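# Reproduce the reference drawing on the paper pad with markers

## Task

Using the markers, reproduce the reference image named 'drawing' on the paper pad. The image depicts the full sheet, and its upper edge corresponds to the pad's long side farthest from the robot. The strip of scrap paper next to the pad can be used for trials and is not judged.

## Robot and tools

Robot: two arms, each with a five-fingered hand. left_arm (left hand) has its base near scene (-0.034, +0.470, 0) m and right_arm (right hand) near (-0.012, -0.370, 0) m. Both bases are turned only slightly about z. The scene frame has its origin at table height, midway between the arms. +x points out over the table, +y points toward left_arm, and +z points up. Image sides do not match the arm names.

Hand point: a point fixed to the palm, about 0.15 m out from the wrist flange. Its +z runs along the straight fingers, +y points out of the palm, and +x runs across the palm away from the thumb on the right hand (toward the thumb on the left). Straight fingertips reach about 0.06-0.07 m past the point. With the fingers level, the wrist can hang below the point and touch the table first. A bracket on the little-finger side can also strike things.

Frames: reported hand positions (metres), quaternions (wxyz) and velocities are in each arm's own base frame. Cameras and the table are in the scene frame. Every offset you command is along the axes of that arm's current Hand target, which is the last commanded pose, so offsets are relative, not absolute.

The 28-number row, used by execute_actions and by move. Each number is in [-1, 1]. Slots 1-6 are left_arm dx, dy, dz, rx, ry, rz. Slots 7-12 are left hand thumb_turn, thumb_bend, index, middle, ring, little. Slot 13 is left force_limit and slot 14 is left speed. Slots 15-28 repeat the same layout for right_arm and the right hand. For the pose part, 1.0 equals 0.6 m or 180 degrees, and rx, ry, rz form one rotation vector. These six are an offset from the Hand target at the start of the action or move. All six at 0 re-requests the current Hand target. Finger values go from -1 (open or straight) to +1 (closed). For thumb_turn, +1 puts the thumb opposite the fingers. force_limit runs from about 0 N at -1 to 10 N at +1 (15 N for the thumb motors). For speed, full speed is reached at +0.48 and above. To leave a hand unchanged, resend its last commanded eight numbers. If none has been sent yet, send hand_measured, then hand_force_limit and hand_speed. Gripping a marker about 0.025-0.065 m thick works with the thumb turned in front. Close slowly (speed near -0.94) for a gentle grip.

execute_actions(actions, cameras): actions is a list of actions. Each action is a table of up to 15 rows, one row per 1/30 s step, and its last row is held to fill 15 steps. Each row is an offset from the same start pose of that action, not from the previous row. An empty list returns camera images and the full state.

move(target, speed, blend, stop_force, zero, blocking, cameras): moves along straight paths toward target, given as one row or a list of up to 15 rows. Each row's offsets count from the same starting Hand targets. speed is in m/s, from 0.002 to 3.6, default 0.25; rotation is capped at twice that in rad/s. Give one speed, or one per target. blend is in metres and rounds corners in a list; 0 means stop at each point. stop_force is from 3 to 120 N and ends an arm's path when its wrist sensor feels that much push against the motion. Use it slowly for touching the pen to the paper. zero (default true) re-zeros the sensor before the move. blocking=false returns early and cannot be combined with stop_force. The result adds a move: line, such as done, off_target, moving, held or fault, plus limits flags like paced or held. Paths do not avoid obstacles and stop after 10 s.

wait(seconds 0-10) lets time pass. stop brakes a running move. zoom_image(camera, region [x0,y0,x1,y1], at most 504x504 px) enlarges the newest image from cam_high, cam_low, cam_above, cam_left_wrist or cam_right_wrist. show_instructions shows the reference images again. zero_wrist_force(arm) re-zeros one sensor. finished_scene ends the scene for good.

Result lines: end_effector_position and quaternion, Hand target, joint positions and torques, Wrist force and Wrist torque (in the flange axes, plus the peak since the last reading), and hand_measured, hand_stopped_by (moving, target, force, stalled, fault) and hand_load_n, all six in slot order. A load near 0 after a grip means the marker slipped out.

Cautions: the orientation command is clipped to 32 degrees from the measured orientation per step. Arms are stiff, so pressing even slightly past firm contact, or roughly 150 N, or joint torque limits can trigger a 10 s fault stop. Press markers onto the paper lightly and slowly. Keep the two arms and hands from touching each other, because a press between them can fail the scene. Avoid paths close to an arm's own base. Do not drop markers, knock them off the table, or slam into the table. Long stretched-out holding heats motors and can cause an over-temperature stop.

Each tool is called as name(argument=value, ...), one argument or row to a line, values as JSON.

Reference images:

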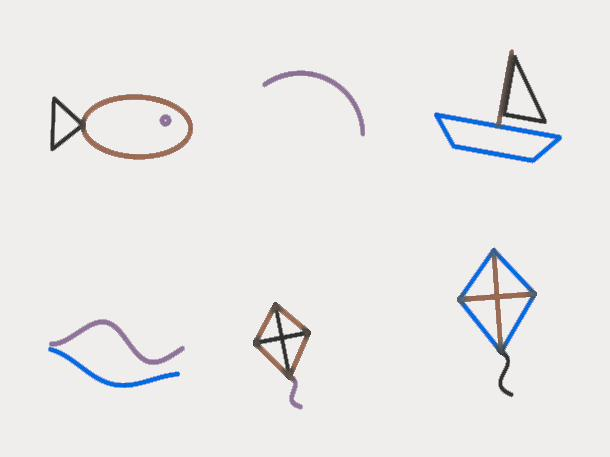

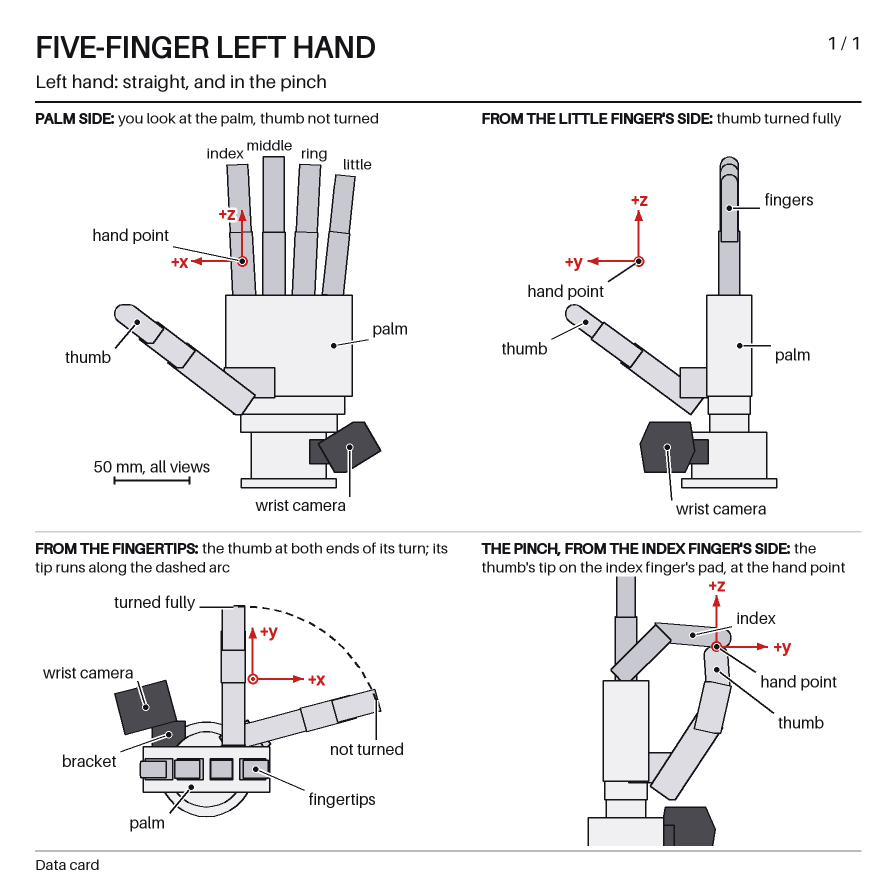

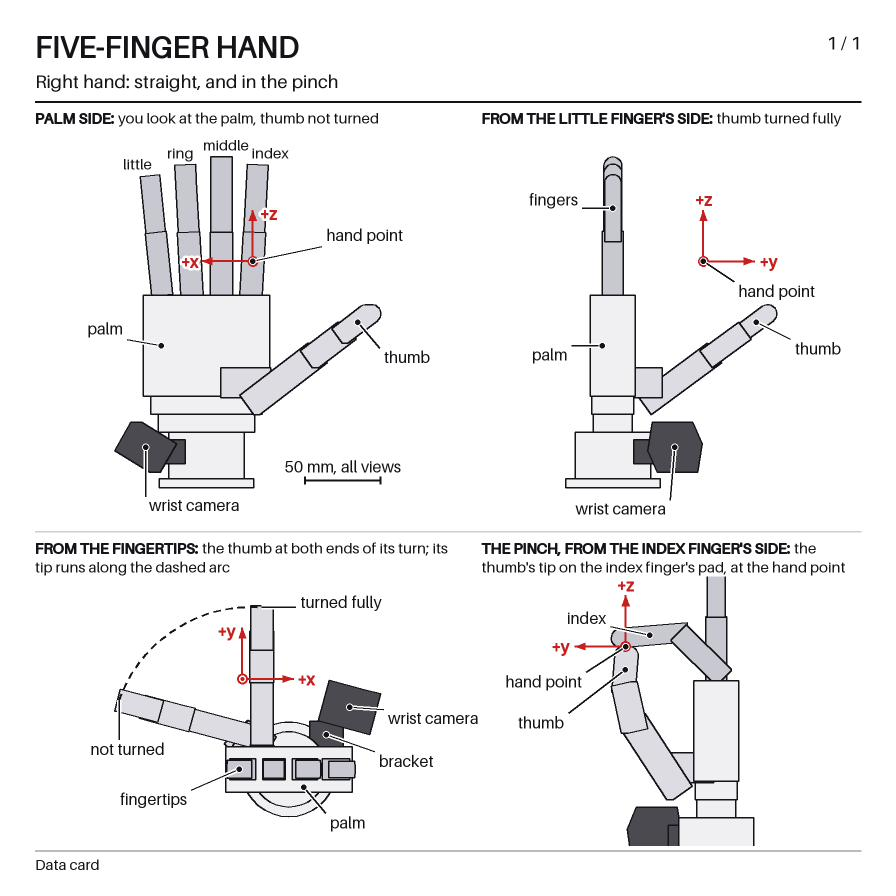

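## Session

execute_actions(
  actions=[],
)

Scene clock: 0.00 s.
left_arm: end_effector_position=(+0.0254, -0.2465, +0.1596) hand_measured=(-1.000, -1.000, -1.000, -1.000, -1.000, -1.000) hand_load_n=(+0.0, +0.0, +0.0, +0.0, +0.0, +0.0) hand_stopped_by=(target, target, target, target, target, target) hand_force_limit=0.00 hand_speed=-0.80 end_effector_quat_wxyz=(-0.363, +0.892, +0.265, -0.056) | right_arm: end_effector_position=(+0.3080, +0.4619, +0.1156) hand_measured=(-1.000, -1.000, -1.000, -1.000, -1.000, -1.000) hand_load_n=(+0.0, +0.0, +0.0, +0.0, +0.5, +0.0) hand_stopped_by=(target, target, target, target, target, target) hand_force_limit=0.00 hand_speed=-0.80 end_effector_quat_wxyz=(-0.518, -0.027, +0.846, +0.125)
Joint positions: left_arm=[2.046 -1.891 -1.954 1.523 -1.594 -0.113] | right_arm=[0.388 -0.592 1.283 1.926 1.043 -1.555]
Joint velocities: within noise
Joint torques (N m): no reading
Wrist force (N): no reading
Wrist torque (N m): no reading
Wrist force, peak (N): no reading
Hand target: left_arm +0.0254, -0.2465, +0.1596; -0.363, +0.892, +0.265, -0.056 | right_arm +0.3080, +0.4619, +0.1156; -0.518, -0.027, +0.846, +0.125

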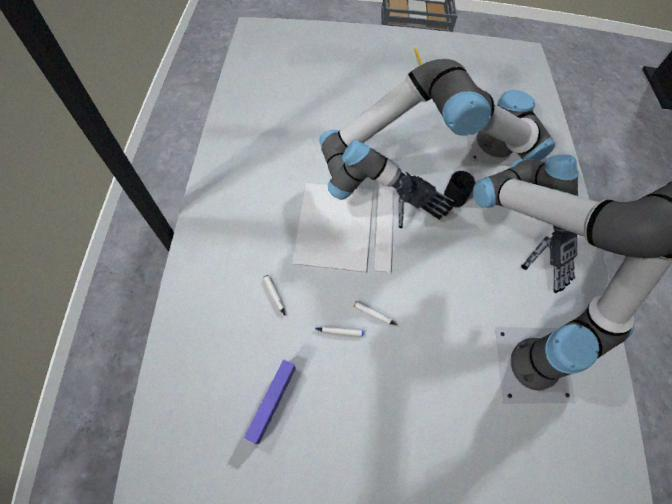

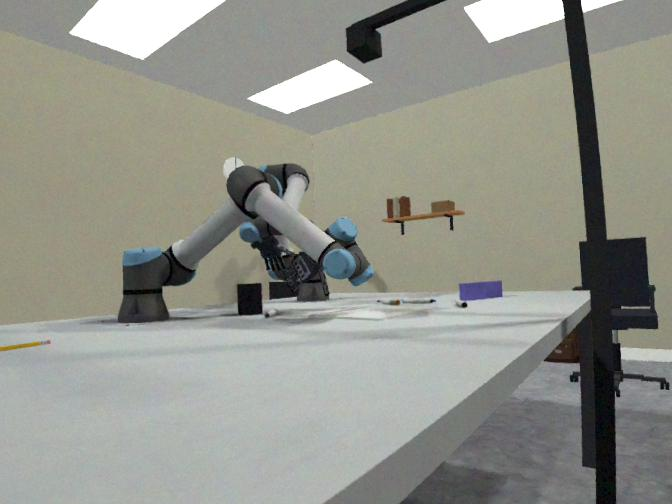

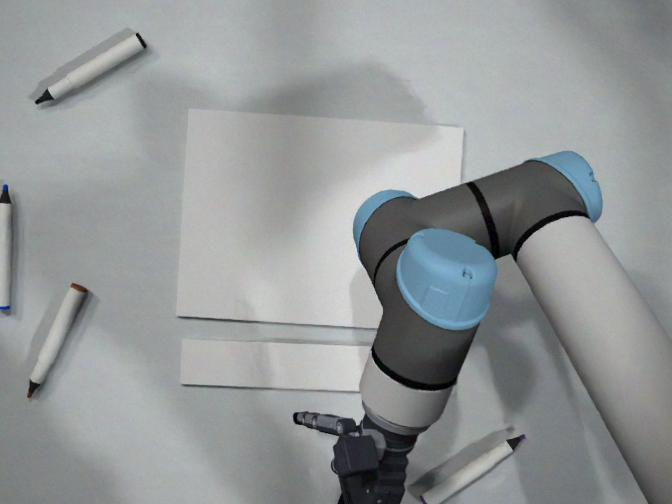

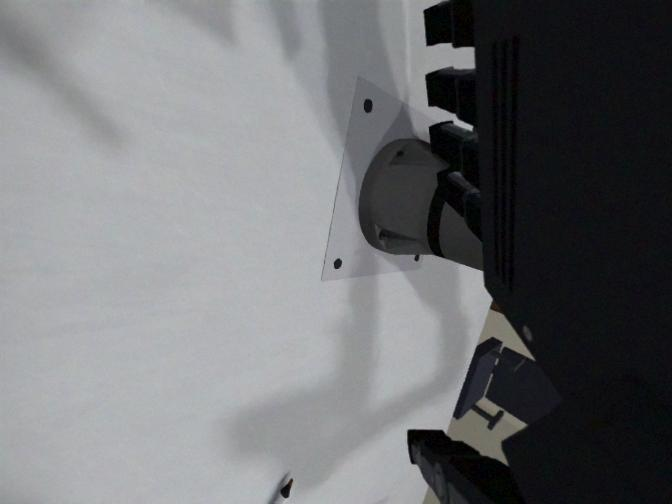

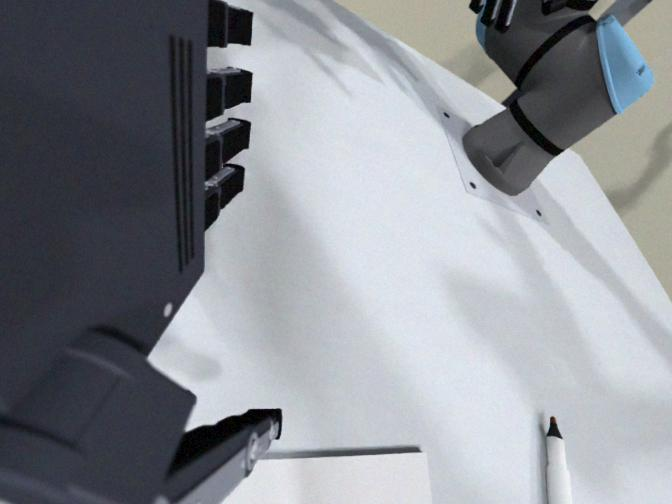

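zoom_image(
  camera="cam_above",
  region=[0, 0, 336, 252],
)

zoom_image(
  camera="cam_above",
  region=[0, 168, 252, 420],
)

zoom_image(
  camera="cam_above",
  region=[280, 300, 560, 504],
)

zoom_image(
  camera="cam_high",
  region=[200, 150, 480, 460],
)

zoom_image(
  camera="cam_low",
  region=[230, 200, 530, 350],
)

Scaled by 1.500 from the camera's 672x504 image, which has a finer 960x720 frame.

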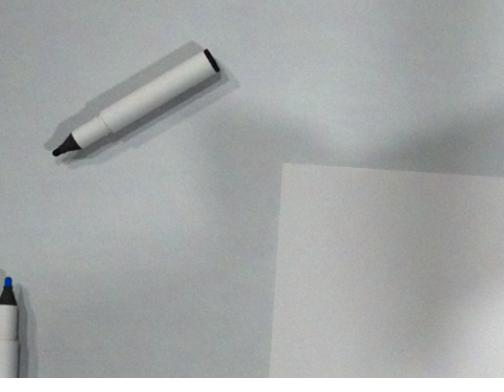

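Scaled by 2.000 from the camera's 672x504 image, which has a finer 960x720 frame.

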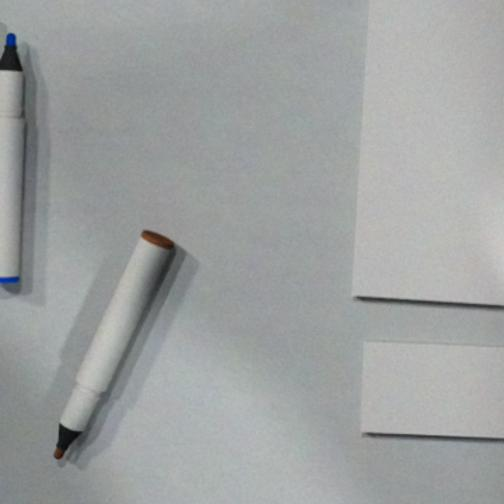

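Scaled by 1.800 from the camera's 672x504 image, which has a finer 960x720 frame.

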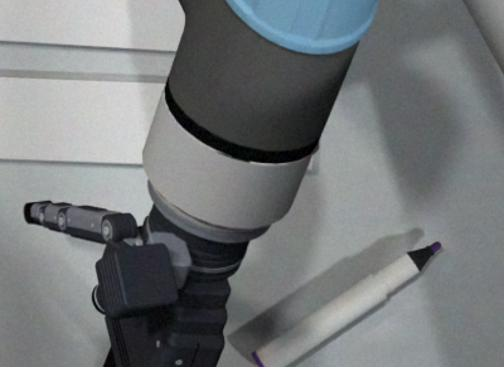

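Scaled by 1.626 from the camera's 672x504 image, which has a finer 960x720 frame.

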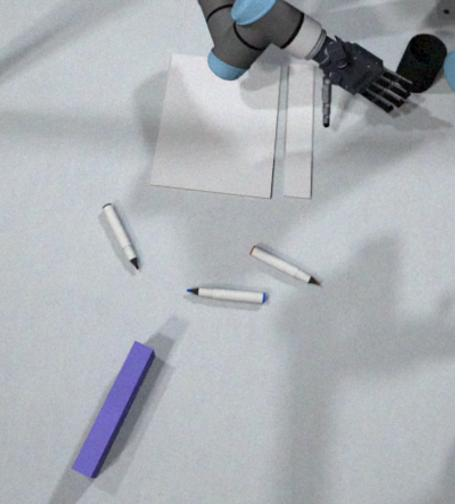

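Scaled by 1.680 from the camera's 672x504 image, which has a finer 960x720 frame.

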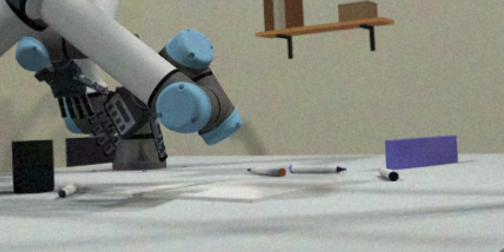

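move(
  target=[
    [0,0,0,0,0,0,-1,-1,-1,-1,-1,-1,0,-0.8, 0.2899,0.0798,-0.1443,0,0,0,-1,-1,-1,-1,-1,-1,0,-0.8],
    [0,0,0,0,0,0,-1,-1,-1,-1,-1,-1,0,-0.8, 0.4070,-0.7398,-0.3628,0,0,0,-1,-1,-1,-1,-1,-1,0,-0.8],
  ],
  blend=[0.05, 0],
  speed=0.3,
  cameras=["all"],
)

Scene clock: 238.00 s.
left_arm: end_effector_position=(+0.0254, -0.2465, +0.1596) hand_measured=(-1.000, -1.000, -1.000, -1.000, -1.000, -1.000) hand_load_n=(+0.0, +0.0, +0.0, +0.0, +0.0, +0.0) hand_stopped_by=(target, target, target, target, target, target) hand_force_limit=0.00 hand_speed=-0.80 end_effector_quat_wxyz=(-0.363, +0.892, +0.265, -0.056) | right_arm: end_effector_position=(+0.3500, -0.0500, +0.3159) hand_measured=(-1.000, -1.000, -1.000, -1.000, -1.000, -1.000) hand_load_n=(+0.0, +0.0, +0.0, +0.0, +0.0, +0.0) hand_stopped_by=(target, target, target, target, target, target) hand_force_limit=0.00 hand_speed=-0.80 end_effector_quat_wxyz=(-0.518, -0.027, +0.846, +0.125)
Joint positions: left_arm=[2.046 -1.891 -1.954 1.523 -1.594 -0.113] | right_arm=[-0.516 -0.954 1.378 2.25 1.85 -1.977]
Joint torques (N m): left_arm=[-0.08 27.2 12.06 -2.57 0.05 0.01] | right_arm=[-12.76 -33.12 -21.99 4.42 1.67 -1.13]
Wrist force (N): left_arm=[0.2 -0.3 0.2] | right_arm=[0.0 0.0 0.1]
Wrist torque (N m): left_arm=[-0.06 -0.03 0.03] | right_arm=[-0.01 -0.02 0.06]
Wrist force, peak (N): left_arm=[0.4 -0.4 0.1] | right_arm=[0.5 -1.6 -0.1]
Hand target: left_arm +0.0254, -0.2465, +0.1596; -0.363, +0.892, +0.265, -0.056 | right_arm +0.3500, -0.0501, +0.3159; -0.518, -0.027, +0.846, +0.125
Off the commanded pose: left_arm 0.000 m, 0 deg | right_arm 0.000 m, 0 deg.
move: done

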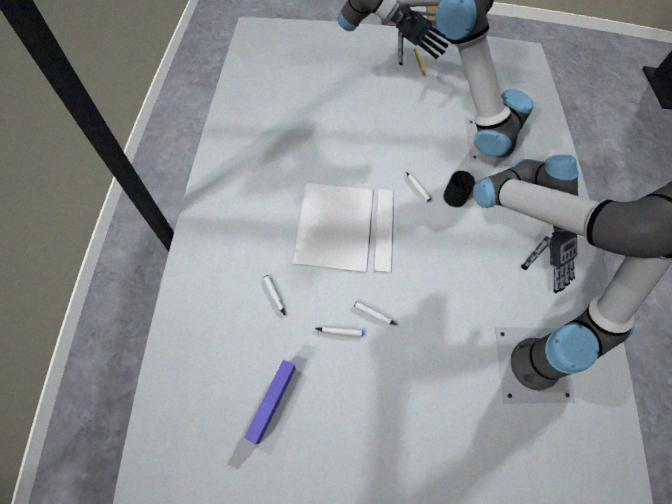

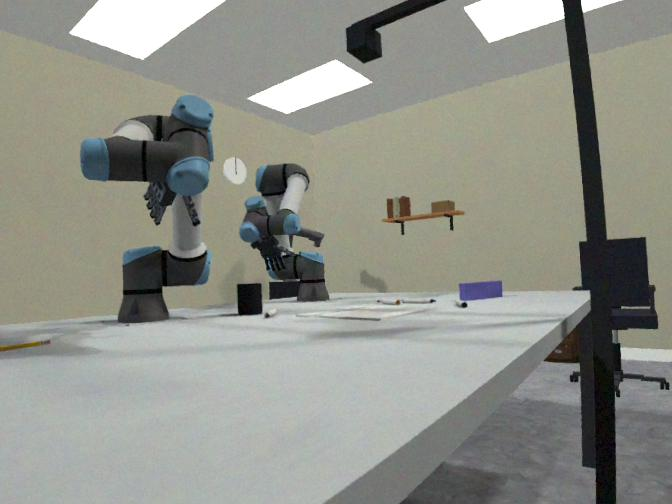

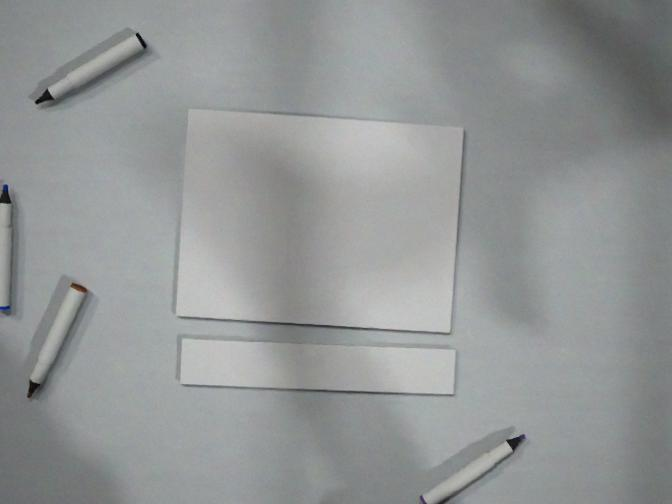

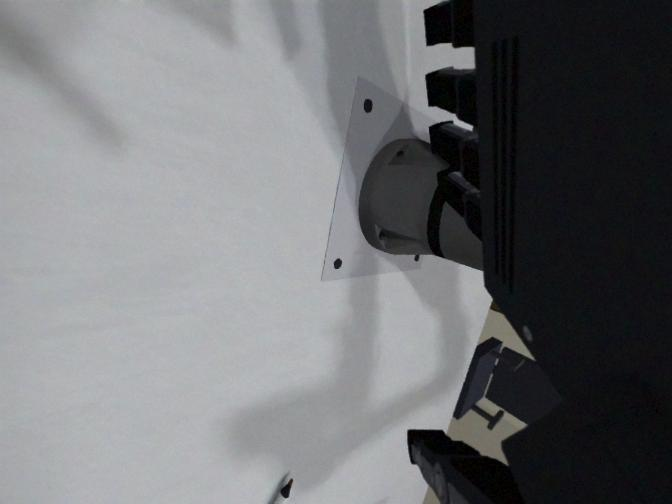

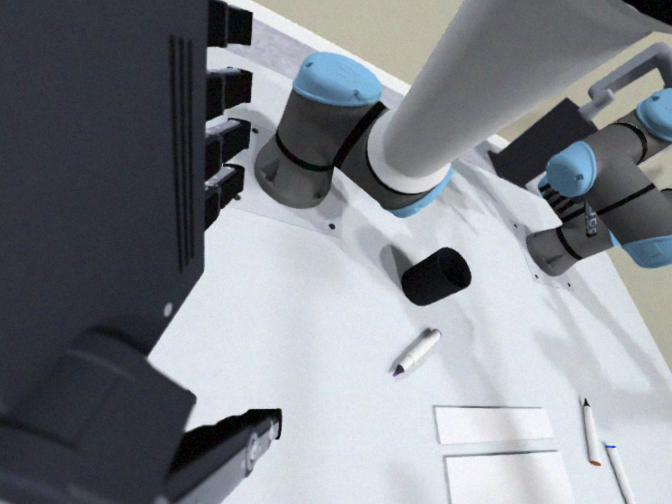

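move(
  target=[0,0,0,0,0,0,-1,-1,-1,-1,-1,-1,0,-0.8, -0.0282,0.2813,-0.1475,0.0950,-0.3447,0,-1,-1,-1,-1,-1,-1,0,-0.8],
  speed=0.5,
)

move(
  target=[0,0,0,0,0,0,-1,-1,-1,-1,-1,-1,0,-0.8, -0.032,0.499,0,0,0,-0.8463,-1,-1,-1,-1,-1,-1,0,-0.8],
  speed=0.5,
)

move(
  target=[0,0,0,0,0,0,-1,-1,-1,-1,-1,-1,0,-0.8, -0.1948,-0.3147,0.2167,0.5,0,0,-1,-1,-1,-1,-1,-1,0,-0.8],
  speed=0.5,
  cameras=["all"],
)

Scene clock: 427.77 s.
left_arm: end_effector_position=(+0.0254, -0.2465, +0.1596) hand_measured=(-1.000, -1.000, -1.000, -1.000, -1.000, -1.000) hand_load_n=(-0.5, +0.0, +0.0, +0.0, +0.0, +0.0) hand_stopped_by=(target, target, target, target, target, target) hand_force_limit=0.00 hand_speed=-0.80 end_effector_quat_wxyz=(-0.363, +0.892, +0.265, -0.056) | right_arm: end_effector_position=(+0.4500, +0.0998, +0.3799) hand_measured=(-1.000, -1.000, -1.000, -1.000, -1.000, -1.000) hand_load_n=(+0.0, +0.0, +0.0, +0.0, +0.0, +0.0) hand_stopped_by=(target, target, target, target, target, target) hand_force_limit=0.00 hand_speed=-0.80 end_effector_quat_wxyz=(+0.000, -0.032, +0.999, +0.000)
Joint positions: left_arm=[2.046 -1.891 -1.954 1.523 -1.594 -0.113] | right_arm=[-0.23 -1.296 1.146 1.721 1.571 -1.865]
Joint torques (N m): left_arm=[-0.24 26.73 12.45 -2.71 0.08 -0.14] | right_arm=[11.32 -37.92 -10.17 0.94 1.74 1.6]
Wrist force (N): left_arm=[0.2 0.0 -0.1] | right_arm=[0.8 -0.2 0.7]
Wrist torque (N m): left_arm=[0.00 -0.03 0.02] | right_arm=[-0.09 -0.09 0.07]
Wrist force, peak (N): left_arm=[0.4 -0.2 -0.2] | right_arm=[0.6 -0.4 0.9]
Hand target: left_arm +0.0254, -0.2465, +0.1596; -0.363, +0.892, +0.265, -0.056 | right_arm +0.4501, +0.0999, +0.3799; +0.000, -0.032, +0.999, +0.000
Off the commanded pose: left_arm 0.000 m, 0 deg | right_arm 0.000 m, 0 deg.
move: done

Scene clock: 431.50 s.
left_arm: end_effector_position=(+0.0254, -0.2465, +0.1596) hand_measured=(-1.000, -1.000, -1.000, -1.000, -1.000, -1.000) hand_load_n=(+0.0, +0.0, +0.0, +0.0, +0.0, +0.0) hand_stopped_by=(target, target, target, target, target, target) hand_force_limit=0.00 hand_speed=-0.80 end_effector_quat_wxyz=(-0.363, +0.892, +0.265, -0.056) | right_arm: end_effector_position=(+0.4489, +0.3988, +0.3785) hand_measured=(-1.000, -1.000, -1.000, -1.000, -1.000, -1.000) hand_load_n=(+0.0, +0.0, +0.0, +0.0, -0.5, +0.0) hand_stopped_by=(target, target, target, target, target, target) hand_force_limit=0.00 hand_speed=-0.80 end_effector_quat_wxyz=(-0.171, +0.956, -0.208, +0.114)
Joint positions: left_arm=[2.046 -1.891 -1.954 1.523 -1.594 -0.113] | right_arm=[0.472 -0.692 0.035 1.83 1.452 -3.789]
Joint torques (N m): left_arm=[-0.51 28.15 11.55 -2.86 0.14 -0.12] | right_arm=[12.86 -55.49 -20.22 -0.26 1.54 -1.28]
Wrist force (N): left_arm=[0.3 -0.2 0.1] | right_arm=[0.3 -0.1 0.5]
Wrist torque (N m): left_arm=[-0.03 -0.04 0.02] | right_arm=[-0.02 -0.03 0.04]
Wrist force, peak (N): left_arm=[0.2 -0.5 0.2] | right_arm=[0.1 -1.1 1.8]
Hand target: left_arm +0.0254, -0.2465, +0.1596; -0.363, +0.892, +0.265, -0.056 | right_arm +0.4501, +0.3999, +0.3797; +0.000, +0.978, -0.208, +0.000
Off the commanded pose: left_arm 0.000 m, 0 deg | right_arm 0.002 m, 24 deg.
elbow stopped short (right arm): the move would have taken joint 3 (elbow) straighter than the controller allows.
move: off_target (right_arm)

Scene clock: 433.87 s.
left_arm: end_effector_position=(+0.0254, -0.2465, +0.1596) hand_measured=(-1.000, -1.000, -1.000, -1.000, -1.000, -1.000) hand_load_n=(+0.0, +0.0, +0.0, -0.5, +0.0, +0.0) hand_stopped_by=(target, target, target, target, target, target) hand_force_limit=0.00 hand_speed=-0.80 end_effector_quat_wxyz=(-0.363, +0.892, +0.265, -0.056) | right_arm: end_effector_position=(+0.4201, +0.6199, +0.2496) hand_measured=(-1.000, -1.000, -1.000, -1.000, -1.000, -1.000) hand_load_n=(+0.0, +0.0, +0.0, +0.0, +0.0, +0.0) hand_stopped_by=(target, target, target, target, target, target) hand_force_limit=0.00 hand_speed=-0.80 end_effector_quat_wxyz=(+0.691, -0.692, +0.147, -0.147)
Joint positions: left_arm=[2.046 -1.891 -1.954 1.523 -1.594 -0.113] | right_arm=[0.567 -1.246 1.653 -0.407 0.986 -3.142]
Joint torques (N m): left_arm=[-0.6 27.71 11.99 -2.9 0.08 -0.13] | right_arm=[12.13 -41.4 -11.58 -3.37 1.84 1.43]
Wrist force (N): left_arm=[0.1 -0.1 0.0] | right_arm=[0.0 -0.1 -0.3]
Wrist torque (N m): left_arm=[-0.01 -0.01 0.00] | right_arm=[0.05 -0.09 -0.16]
Wrist force, peak (N): left_arm=[0.4 -0.3 0.2] | right_arm=[0.4 -0.5 0.9]
Hand target: left_arm +0.0254, -0.2465, +0.1596; -0.363, +0.892, +0.265, -0.056 | right_arm +0.4201, +0.6199, +0.2496; +0.692, -0.692, +0.147, -0.147
Off the commanded pose: left_arm 0.000 m, 0 deg | right_arm 0.000 m, 0 deg.
move: done

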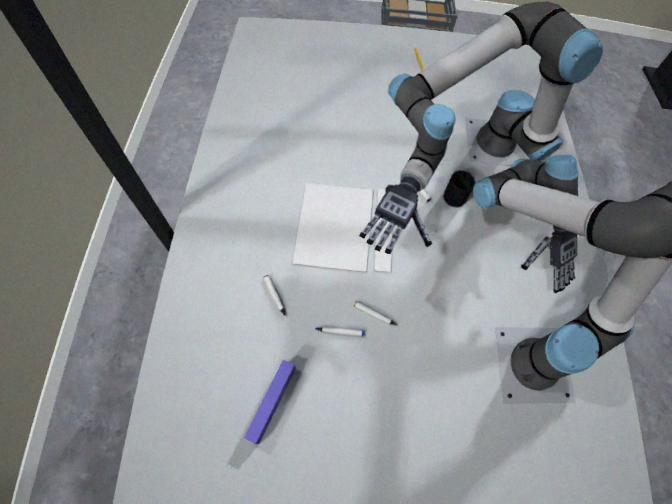

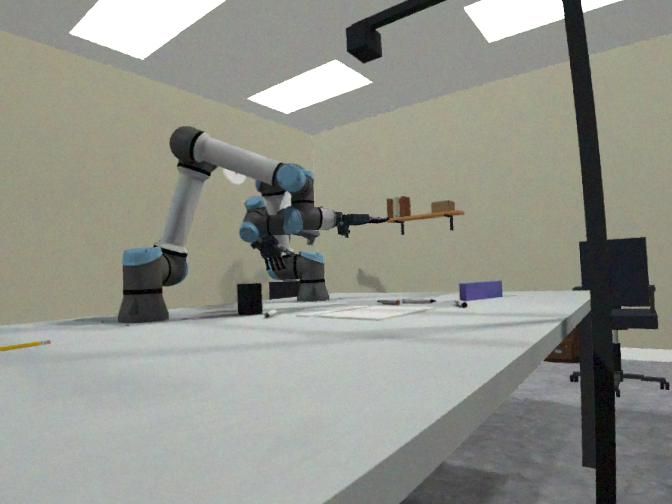

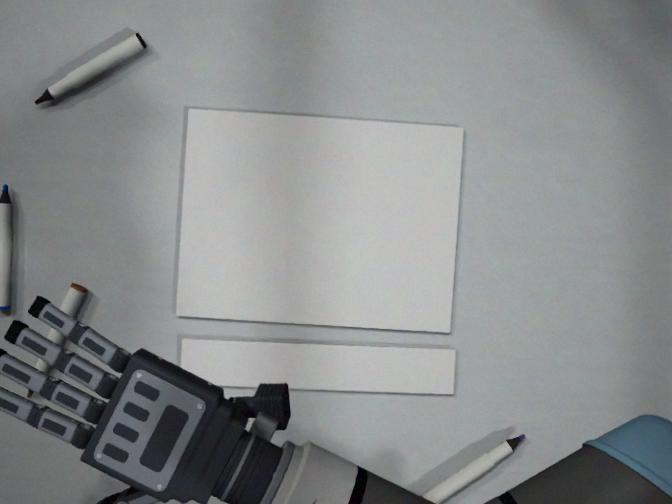

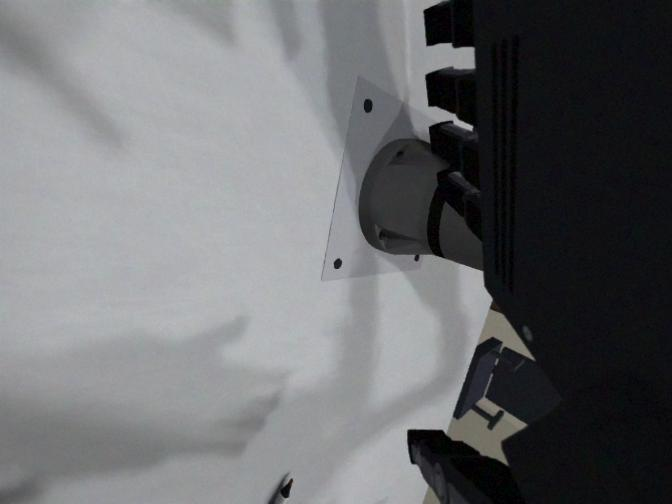

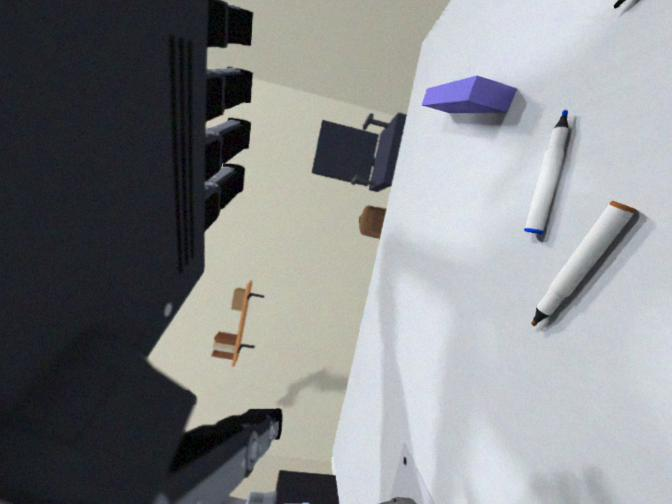

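move(
  target=[0,0,0,0,0,0,-1,-1,-1,-1,-1,-1,0,-0.8, 0.0893,0.3333,-0.221,0,0,0,-1,-1,-1,-1,-1,-1,0,-0.8],
  speed=0.3,
  cameras=["cam_above","cam_high"],
)

Scene clock: 470.43 s.
left_arm: end_effector_position=(+0.0254, -0.2465, +0.1596) hand_measured=(-1.000, -1.000, -1.000, -1.000, -1.000, -1.000) hand_load_n=(+0.0, +0.0, +0.0, +0.0, +0.0, +0.0) hand_stopped_by=(target, target, target, target, target, target) hand_force_limit=0.00 hand_speed=-0.80 end_effector_quat_wxyz=(-0.363, +0.892, +0.265, -0.056) | right_arm: end_effector_position=(+0.4151, +0.4769, +0.0497) hand_measured=(-1.000, -1.000, -1.000, -1.000, -1.000, -1.000) hand_load_n=(-0.5, +0.0, +0.0, +0.0, +0.0, +0.0) hand_stopped_by=(target, target, target, target, target, target) hand_force_limit=0.00 hand_speed=-0.80 end_effector_quat_wxyz=(+0.691, -0.692, +0.147, -0.147)
Joint positions: left_arm=[2.046 -1.891 -1.954 1.523 -1.594 -0.113] | right_arm=[0.277 -1.114 2.133 -1.019 0.696 -3.142]
Joint torques (N m): left_arm=[-0.93 28.22 11.51 -2.96 0.07 0.01] | right_arm=[-13.15 -22.77 -4.16 -3.06 -2.2 1.53]
Wrist force (N): left_arm=[0.1 0.0 0.1] | right_arm=[-0.1 0.0 -0.2]
Wrist torque (N m): left_arm=[-0.01 -0.01 0.01] | right_arm=[0.07 -0.09 -0.16]
Wrist force, peak (N): left_arm=[0.3 -0.4 0.2] | right_arm=[0.4 1.2 -1.2]
Hand target: left_arm +0.0254, -0.2465, +0.1596; -0.363, +0.892, +0.265, -0.056 | right_arm +0.4151, +0.4769, +0.0497; +0.692, -0.692, +0.147, -0.147
Off the commanded pose: left_arm 0.000 m, 0 deg | right_arm 0.000 m, 0 deg.
move: done
Images, in order (width x height): cam_high 672x504, cam_above 672x504.

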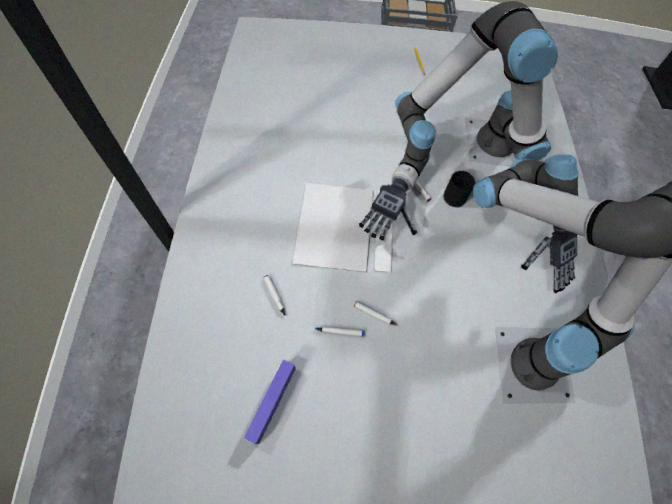

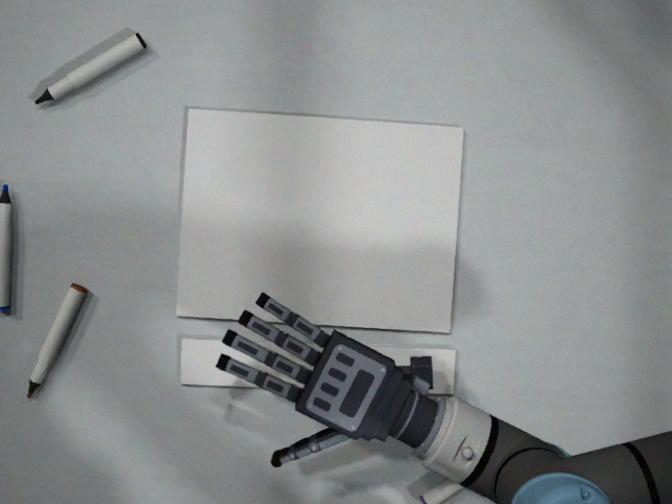

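zoom_image(
  camera="cam_above",
  region=[200, 280, 452, 469],
)

Scaled by 2.000 from the camera's 672x504 image, which has a finer 960x720 frame.

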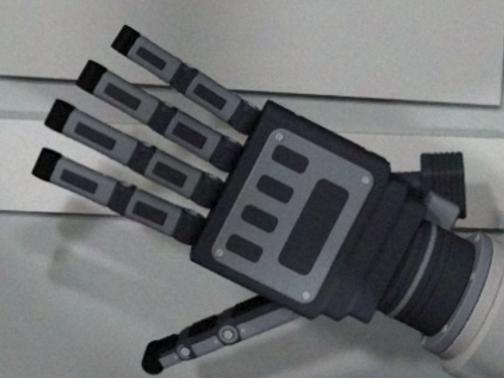

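move(
  target=[0,0,0,0,0,0,-1,-1,-1,-1,-1,-1,0,-0.8, 0.125,0,-0.2543,0,0,0,-1,-1,-1,-1,-1,-1,0,-0.8],
  speed=0.3,
  cameras=["cam_above"],
)

zoom_image(
  camera="cam_above",
  region=[320, 280, 572, 469],
)

Scene clock: 483.37 s.
left_arm: end_effector_position=(+0.0254, -0.2465, +0.1596) hand_measured=(-1.000, -1.000, -1.000, -1.000, -1.000, -1.000) hand_load_n=(+0.0, +0.0, +0.0, +0.0, +0.0, +0.0) hand_stopped_by=(target, target, target, target, target, target) hand_force_limit=0.00 hand_speed=-0.80 end_effector_quat_wxyz=(-0.363, +0.892, +0.265, -0.056) | right_arm: end_effector_position=(+0.4216, +0.3070, +0.0498) hand_measured=(-1.000, -1.000, -1.000, -1.000, -1.000, -1.000) hand_load_n=(-0.5, +0.0, +0.0, +0.0, +0.0, +0.0) hand_stopped_by=(target, target, target, target, target, target) hand_force_limit=0.00 hand_speed=-0.80 end_effector_quat_wxyz=(+0.691, -0.692, +0.147, -0.147) end_effector_velocity=(+0.000, -0.001, +0.000) end_effector_angular_velocity=(+0.000, -0.002, +0.001)
Joint positions: left_arm=[2.046 -1.891 -1.954 1.523 -1.594 -0.113] | right_arm=[-0.199 -1.207 2.309 -1.1 0.22 -3.144]
Joint velocities: left_arm=[within noise] | right_arm=[-0.002 -0.001 0.001 -0.005 -0.002 0.003]
Joint torques (N m): left_arm=[0.44 28.14 12.44 -3.04 0.01 -0.08] | right_arm=[-13 -32.39 -1.79 -2.25 -2.16 1.56]
Wrist force (N): left_arm=[0.0 -0.3 0.2] | right_arm=[0.0 -0.1 -0.4]
Wrist torque (N m): left_arm=[-0.04 0.00 0.01] | right_arm=[0.06 -0.11 -0.16]
Wrist force, peak (N): left_arm=[0.2 -0.4 0.2] | right_arm=[0.6 -0.1 -1.0]
Hand target: left_arm +0.0254, -0.2465, +0.1596; -0.363, +0.892, +0.265, -0.056 | right_arm +0.4216, +0.3070, +0.0498; +0.692, -0.692, +0.147, -0.147
Off the commanded pose: left_arm 0.000 m, 0 deg | right_arm 0.000 m, 0 deg.
move: done
Images, in order (width x height): cam_above 672x504.

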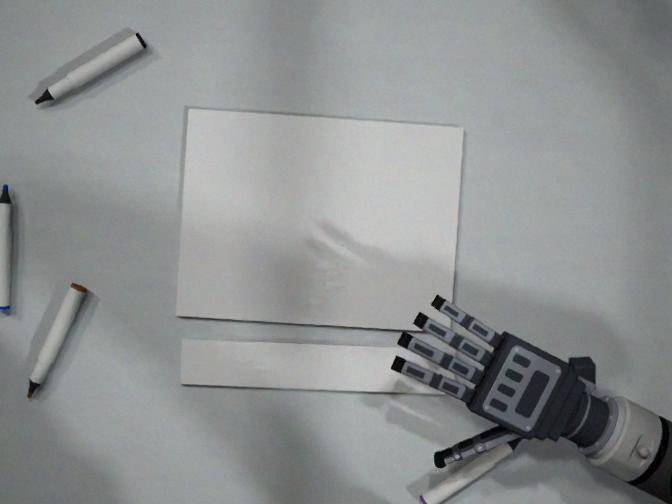

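Scaled by 2.000 from the camera's 672x504 image, which has a finer 960x720 frame.

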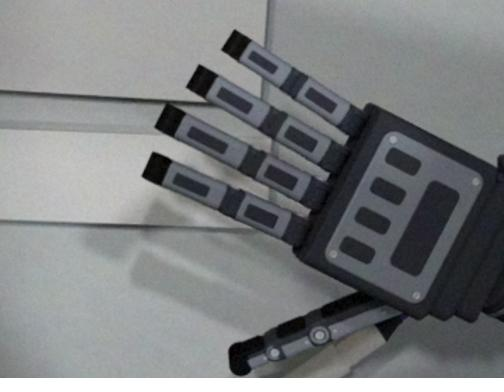

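move(
  target=[0,0,0,0,0,0,-1,-1,-1,-1,-1,-1,0,-0.8, 0.136,0,0.2898,0,0,0,-1,-1,-1,-1,-1,-1,0,-0.8],
  speed=0.3,
  cameras=["cam_above"],
)

zoom_image(
  camera="cam_above",
  region=[230, 100, 482, 289],
)

Scene clock: 496.63 s.
left_arm: end_effector_position=(+0.0254, -0.2465, +0.1596) hand_measured=(-1.000, -1.000, -1.000, -1.000, -1.000, -1.000) hand_load_n=(-0.5, -0.5, +0.0, +0.0, +0.0, +0.0) hand_stopped_by=(target, target, target, target, target, target) hand_force_limit=0.00 hand_speed=-0.80 end_effector_quat_wxyz=(-0.363, +0.892, +0.265, -0.056) | right_arm: end_effector_position=(+0.5668, +0.4326, +0.0497) hand_measured=(-1.000, -1.000, -1.000, -1.000, -1.000, -1.000) hand_load_n=(-0.5, +0.0, +0.0, +0.0, +0.0, +0.0) hand_stopped_by=(target, target, target, target, target, target) hand_force_limit=0.00 hand_speed=-0.80 end_effector_quat_wxyz=(+0.692, -0.692, +0.147, -0.147)
Joint positions: left_arm=[2.046 -1.891 -1.954 1.523 -1.594 -0.113] | right_arm=[0.116 -0.934 1.782 -0.848 0.535 -3.142]
Joint torques (N m): left_arm=[-1.15 29.09 11.47 -3.22 0.12 -0.07] | right_arm=[12.33 -31.88 -18.34 0.81 1.72 -1.23]
Wrist force (N): left_arm=[0.2 0.0 0.0] | right_arm=[0.0 -0.1 -0.3]
Wrist torque (N m): left_arm=[0.01 -0.04 0.02] | right_arm=[0.06 -0.09 -0.07]
Wrist force, peak (N): left_arm=[0.3 -0.3 -0.2] | right_arm=[-0.4 -0.2 -1.3]
Hand target: left_arm +0.0254, -0.2465, +0.1596; -0.363, +0.892, +0.265, -0.056 | right_arm +0.5669, +0.4326, +0.0497; +0.692, -0.692, +0.147, -0.147
Off the commanded pose: left_arm 0.000 m, 0 deg | right_arm 0.000 m, 0 deg.
move: done
Images, in order (width x height): cam_above 672x504.

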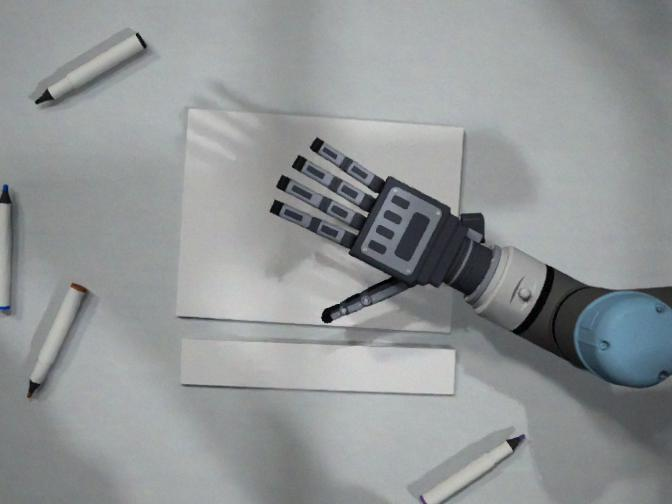

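Scaled by 2.000 from the camera's 672x504 image, which has a finer 960x720 frame.

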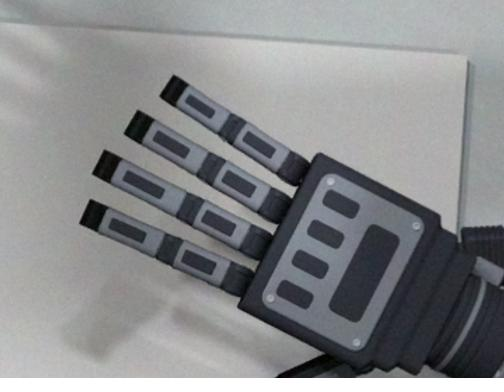

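move(
  target=[
    [0,0,0,0,0,0,-1,-1,-1,-1,-1,-1,0,-0.8, 0,-0.1667,0,0,0,0,1,-0.1,0,0,-1,-1,0,-0.3],
    [0,0,0,0,0,0,-1,-1,-1,-1,-1,-1,0,-0.8, -0.4062,-0.0838,0.2413,-0.0556,-0.0078,0,1,-0.1,0,0,-1,-1,0,-0.3],
  ],
  speed=0.3,
  blend=[0.04,0],
  cameras=["all"],
)

Scene clock: 587.97 s.
left_arm: end_effector_position=(+0.0254, -0.2465, +0.1596) hand_measured=(-1.000, -1.000, -1.000, -1.000, -1.000, -1.000) hand_load_n=(+0.0, +0.0, +0.0, +0.0, +0.0, +0.0) hand_stopped_by=(target, target, target, target, target, target) hand_force_limit=0.00 hand_speed=-0.80 end_effector_quat_wxyz=(-0.363, +0.892, +0.265, -0.056) | right_arm: end_effector_position=(+0.4031, +0.6640, +0.0999) hand_measured=(+1.000, -0.100, +0.000, +0.000, -1.000, -1.000) hand_load_n=(+0.0, +0.5, +0.0, +0.0, +0.0, +0.0) hand_stopped_by=(target, target, target, target, target, target) hand_force_limit=0.00 hand_speed=-0.30 end_effector_quat_wxyz=(-0.630, +0.751, -0.151, +0.125)
Joint positions: left_arm=[2.046 -1.891 -1.954 1.523 -1.594 -0.113] | right_arm=[0.661 -0.998 1.591 -0.393 1.064 -3.238]
Joint torques (N m): left_arm=[-0.75 29.09 11.08 -3.25 0.25 0.12] | right_arm=[12.79 -33.51 -22.76 0.55 1.6 -0.3]
Wrist force (N): left_arm=[0.3 -0.1 0.1] | right_arm=[0.0 0.0 -0.2]
Wrist torque (N m): left_arm=[-0.02 -0.04 0.03] | right_arm=[0.06 -0.06 -0.14]
Wrist force, peak (N): left_arm=[0.3 -0.4 0.0] | right_arm=[0.8 -1.3 -0.6]
Hand target: left_arm +0.0254, -0.2465, +0.1596; -0.363, +0.892, +0.265, -0.056 | right_arm +0.4031, +0.6640, +0.0999; -0.630, +0.751, -0.151, +0.125
Off the commanded pose: left_arm 0.000 m, 0 deg | right_arm 0.000 m, 0 deg.
move: done

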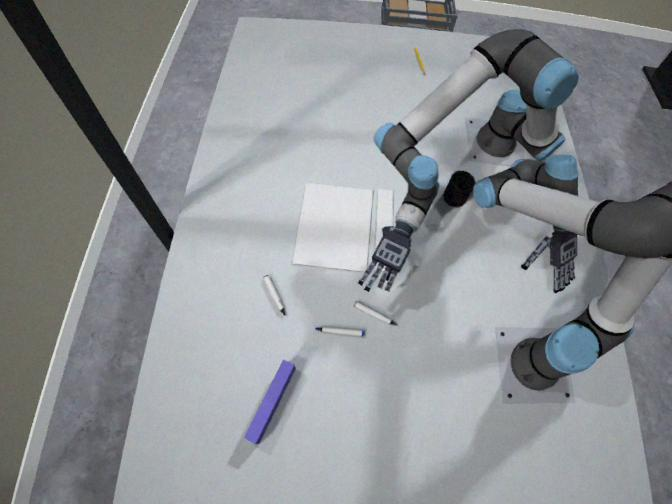

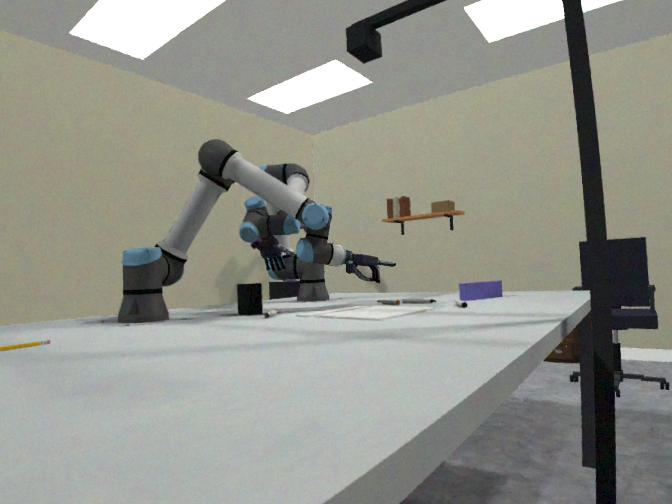

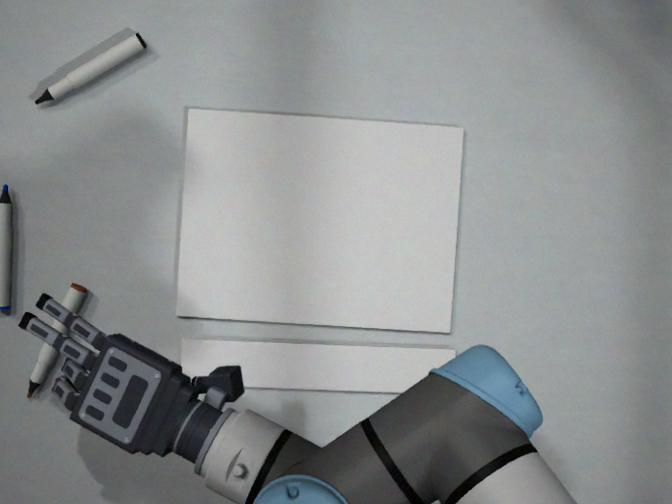

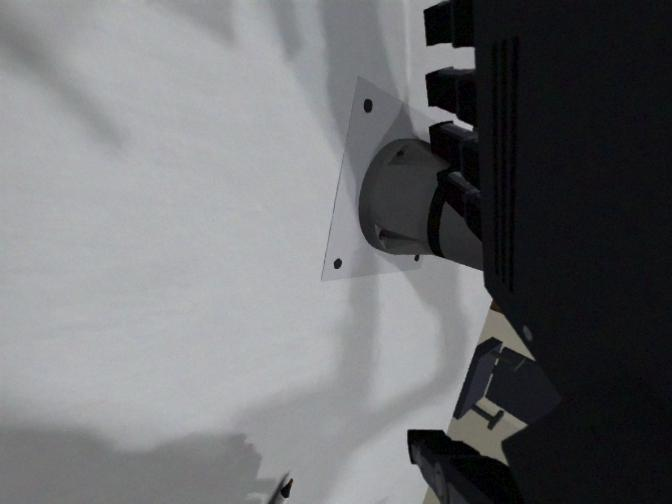

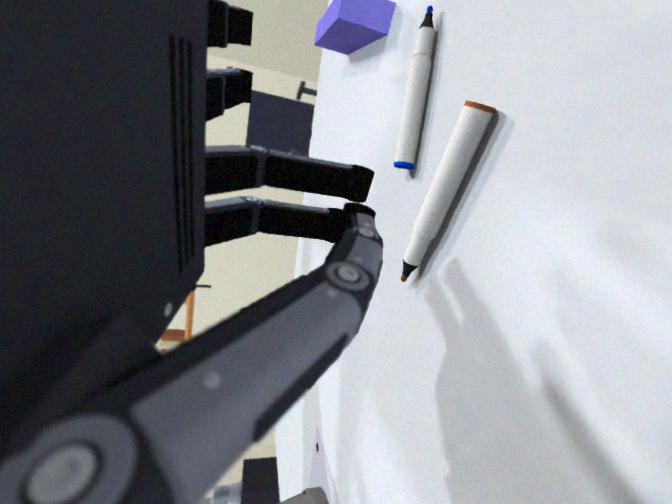

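zoom_image(
  camera="cam_right_wrist",
  region=[200, 80, 536, 332],
)

Scaled by 1.500 from the camera's 672x504 image, which has a finer 960x720 frame.

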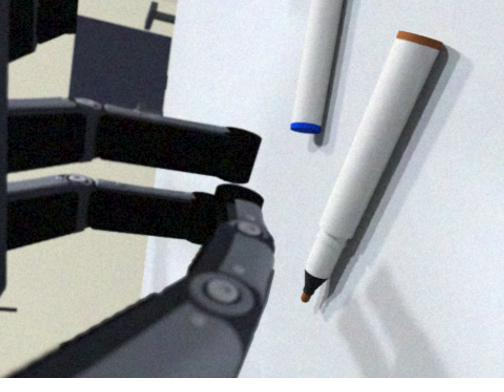

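move(
  target=[0,0,0,0,0,0,-1,-1,-1,-1,-1,-1,0,-0.8, 0,0.1067,0.0188,0,0,0,1,-0.1,0,0,-1,-1,0,-0.3],
  speed=0.15,
)

move(
  target=[0,0,0,0,0,0,-1,-1,-1,-1,-1,-1,0,-0.8, 0,0.0821,0.0145,0,0,0,1,-0.1,0,0,-1,-1,0,-0.3],
  speed=0.012,
  stop_force=3,
  cameras=["cam_right_wrist","cam_low"],
)

Scene clock: 598.90 s.
left_arm: end_effector_position=(+0.0254, -0.2465, +0.1596) hand_measured=(-1.000, -1.000, -1.000, -1.000, -1.000, -1.000) hand_load_n=(+0.0, +0.0, +0.0, +0.0, +0.0, +0.0) hand_stopped_by=(target, target, target, target, target, target) hand_force_limit=0.00 hand_speed=-0.80 end_effector_quat_wxyz=(-0.363, +0.892, +0.265, -0.056) | right_arm: end_effector_position=(+0.4031, +0.6640, +0.0350) hand_measured=(+1.000, -0.100, +0.000, +0.000, -1.000, -1.000) hand_load_n=(+0.0, +0.0, +0.0, +0.0, +0.0, +0.0) hand_stopped_by=(target, target, target, target, target, target) hand_force_limit=0.00 hand_speed=-0.30 end_effector_quat_wxyz=(-0.630, +0.751, -0.151, +0.125)
Joint positions: left_arm=[2.046 -1.891 -1.954 1.523 -1.594 -0.113] | right_arm=[0.661 -0.904 1.632 -0.527 1.064 -3.238]
Joint torques (N m): left_arm=[0.52 28.67 10.92 -3.42 0.15 -0.1] | right_arm=[12.48 -34.94 -8.79 -2.82 1.58 1.59]
Wrist force (N): left_arm=[0.0 -0.1 0.1] | right_arm=[0.0 0.0 0.0]
Wrist torque (N m): left_arm=[-0.02 0.01 0.00] | right_arm=[0.05 -0.05 -0.14]
Wrist force, peak (N): left_arm=[0.2 -0.4 0.2] | right_arm=[0.0 -0.9 -0.2]
Hand target: left_arm +0.0254, -0.2465, +0.1596; -0.363, +0.892, +0.265, -0.056 | right_arm +0.4030, +0.6641, +0.0349; -0.630, +0.751, -0.151, +0.125
Off the commanded pose: left_arm 0.000 m, 0 deg | right_arm 0.000 m, 0 deg.
move: done

Scene clock: 601.77 s.
left_arm: end_effector_position=(+0.0254, -0.2465, +0.1596) hand_measured=(-1.000, -1.000, -1.000, -1.000, -1.000, -1.000) hand_load_n=(+0.0, +0.0, +0.0, +0.0, +0.5, +0.0) hand_stopped_by=(target, target, target, target, target, target) hand_force_limit=0.00 hand_speed=-0.80 end_effector_quat_wxyz=(-0.363, +0.892, +0.265, -0.056) | right_arm: end_effector_position=(+0.4029, +0.6641, +0.0158) hand_measured=(+1.000, -0.100, +0.000, +0.000, -1.000, -1.000) hand_load_n=(+0.0, +0.0, +0.0, -0.5, +0.0, +0.0) hand_stopped_by=(target, target, target, target, target, target) hand_force_limit=0.00 hand_speed=-0.30 end_effector_quat_wxyz=(-0.630, +0.751, -0.151, +0.125)
Joint positions: left_arm=[2.046 -1.891 -1.954 1.523 -1.594 -0.113] | right_arm=[0.662 -0.873 1.639 -0.566 1.064 -3.238]
Joint torques (N m): left_arm=[-0.25 28.68 11.84 -3.48 0.33 0.01] | right_arm=[8.56 -48.84 -19.49 0.92 1.57 0.38]
Wrist force (N): left_arm=[0.3 -0.2 0.2] | right_arm=[0.0 -3.7 -1.4]
Wrist torque (N m): left_arm=[-0.03 -0.04 0.02] | right_arm=[0.00 -0.01 -0.24]
Wrist force, peak (N): left_arm=[0.5 -0.1 0.0] | right_arm=[-1.2 -12.1 -4.6]
Hand target: left_arm +0.0254, -0.2465, +0.1596; -0.363, +0.892, +0.265, -0.056 | right_arm +0.4029, +0.6641, +0.0158; -0.630, +0.751, -0.151, +0.125 (not the last commanded pose)
Off the commanded pose: left_arm 0.000 m, 0 deg | right_arm 0.031 m, 0 deg.
move: contact (right_arm)
Images, in order (width x height): cam_low 672x504, cam_right_wrist 672x504.

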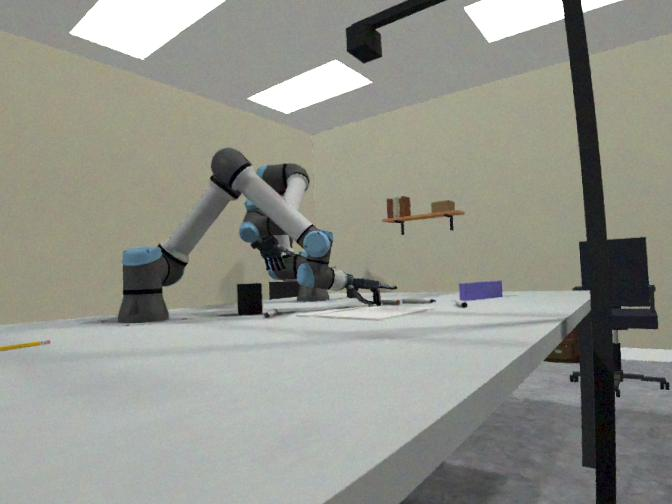

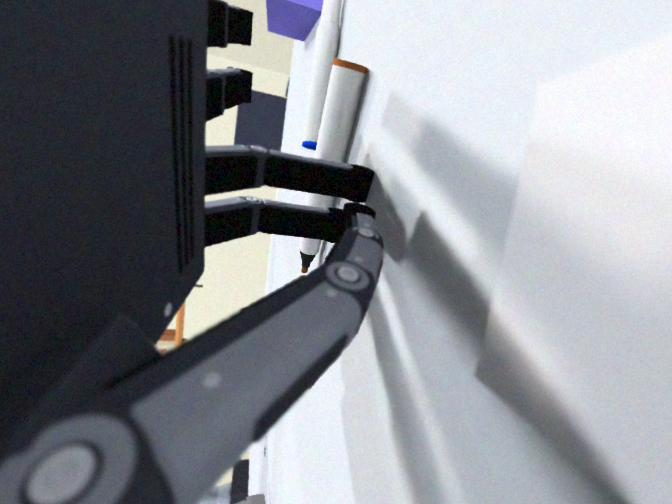

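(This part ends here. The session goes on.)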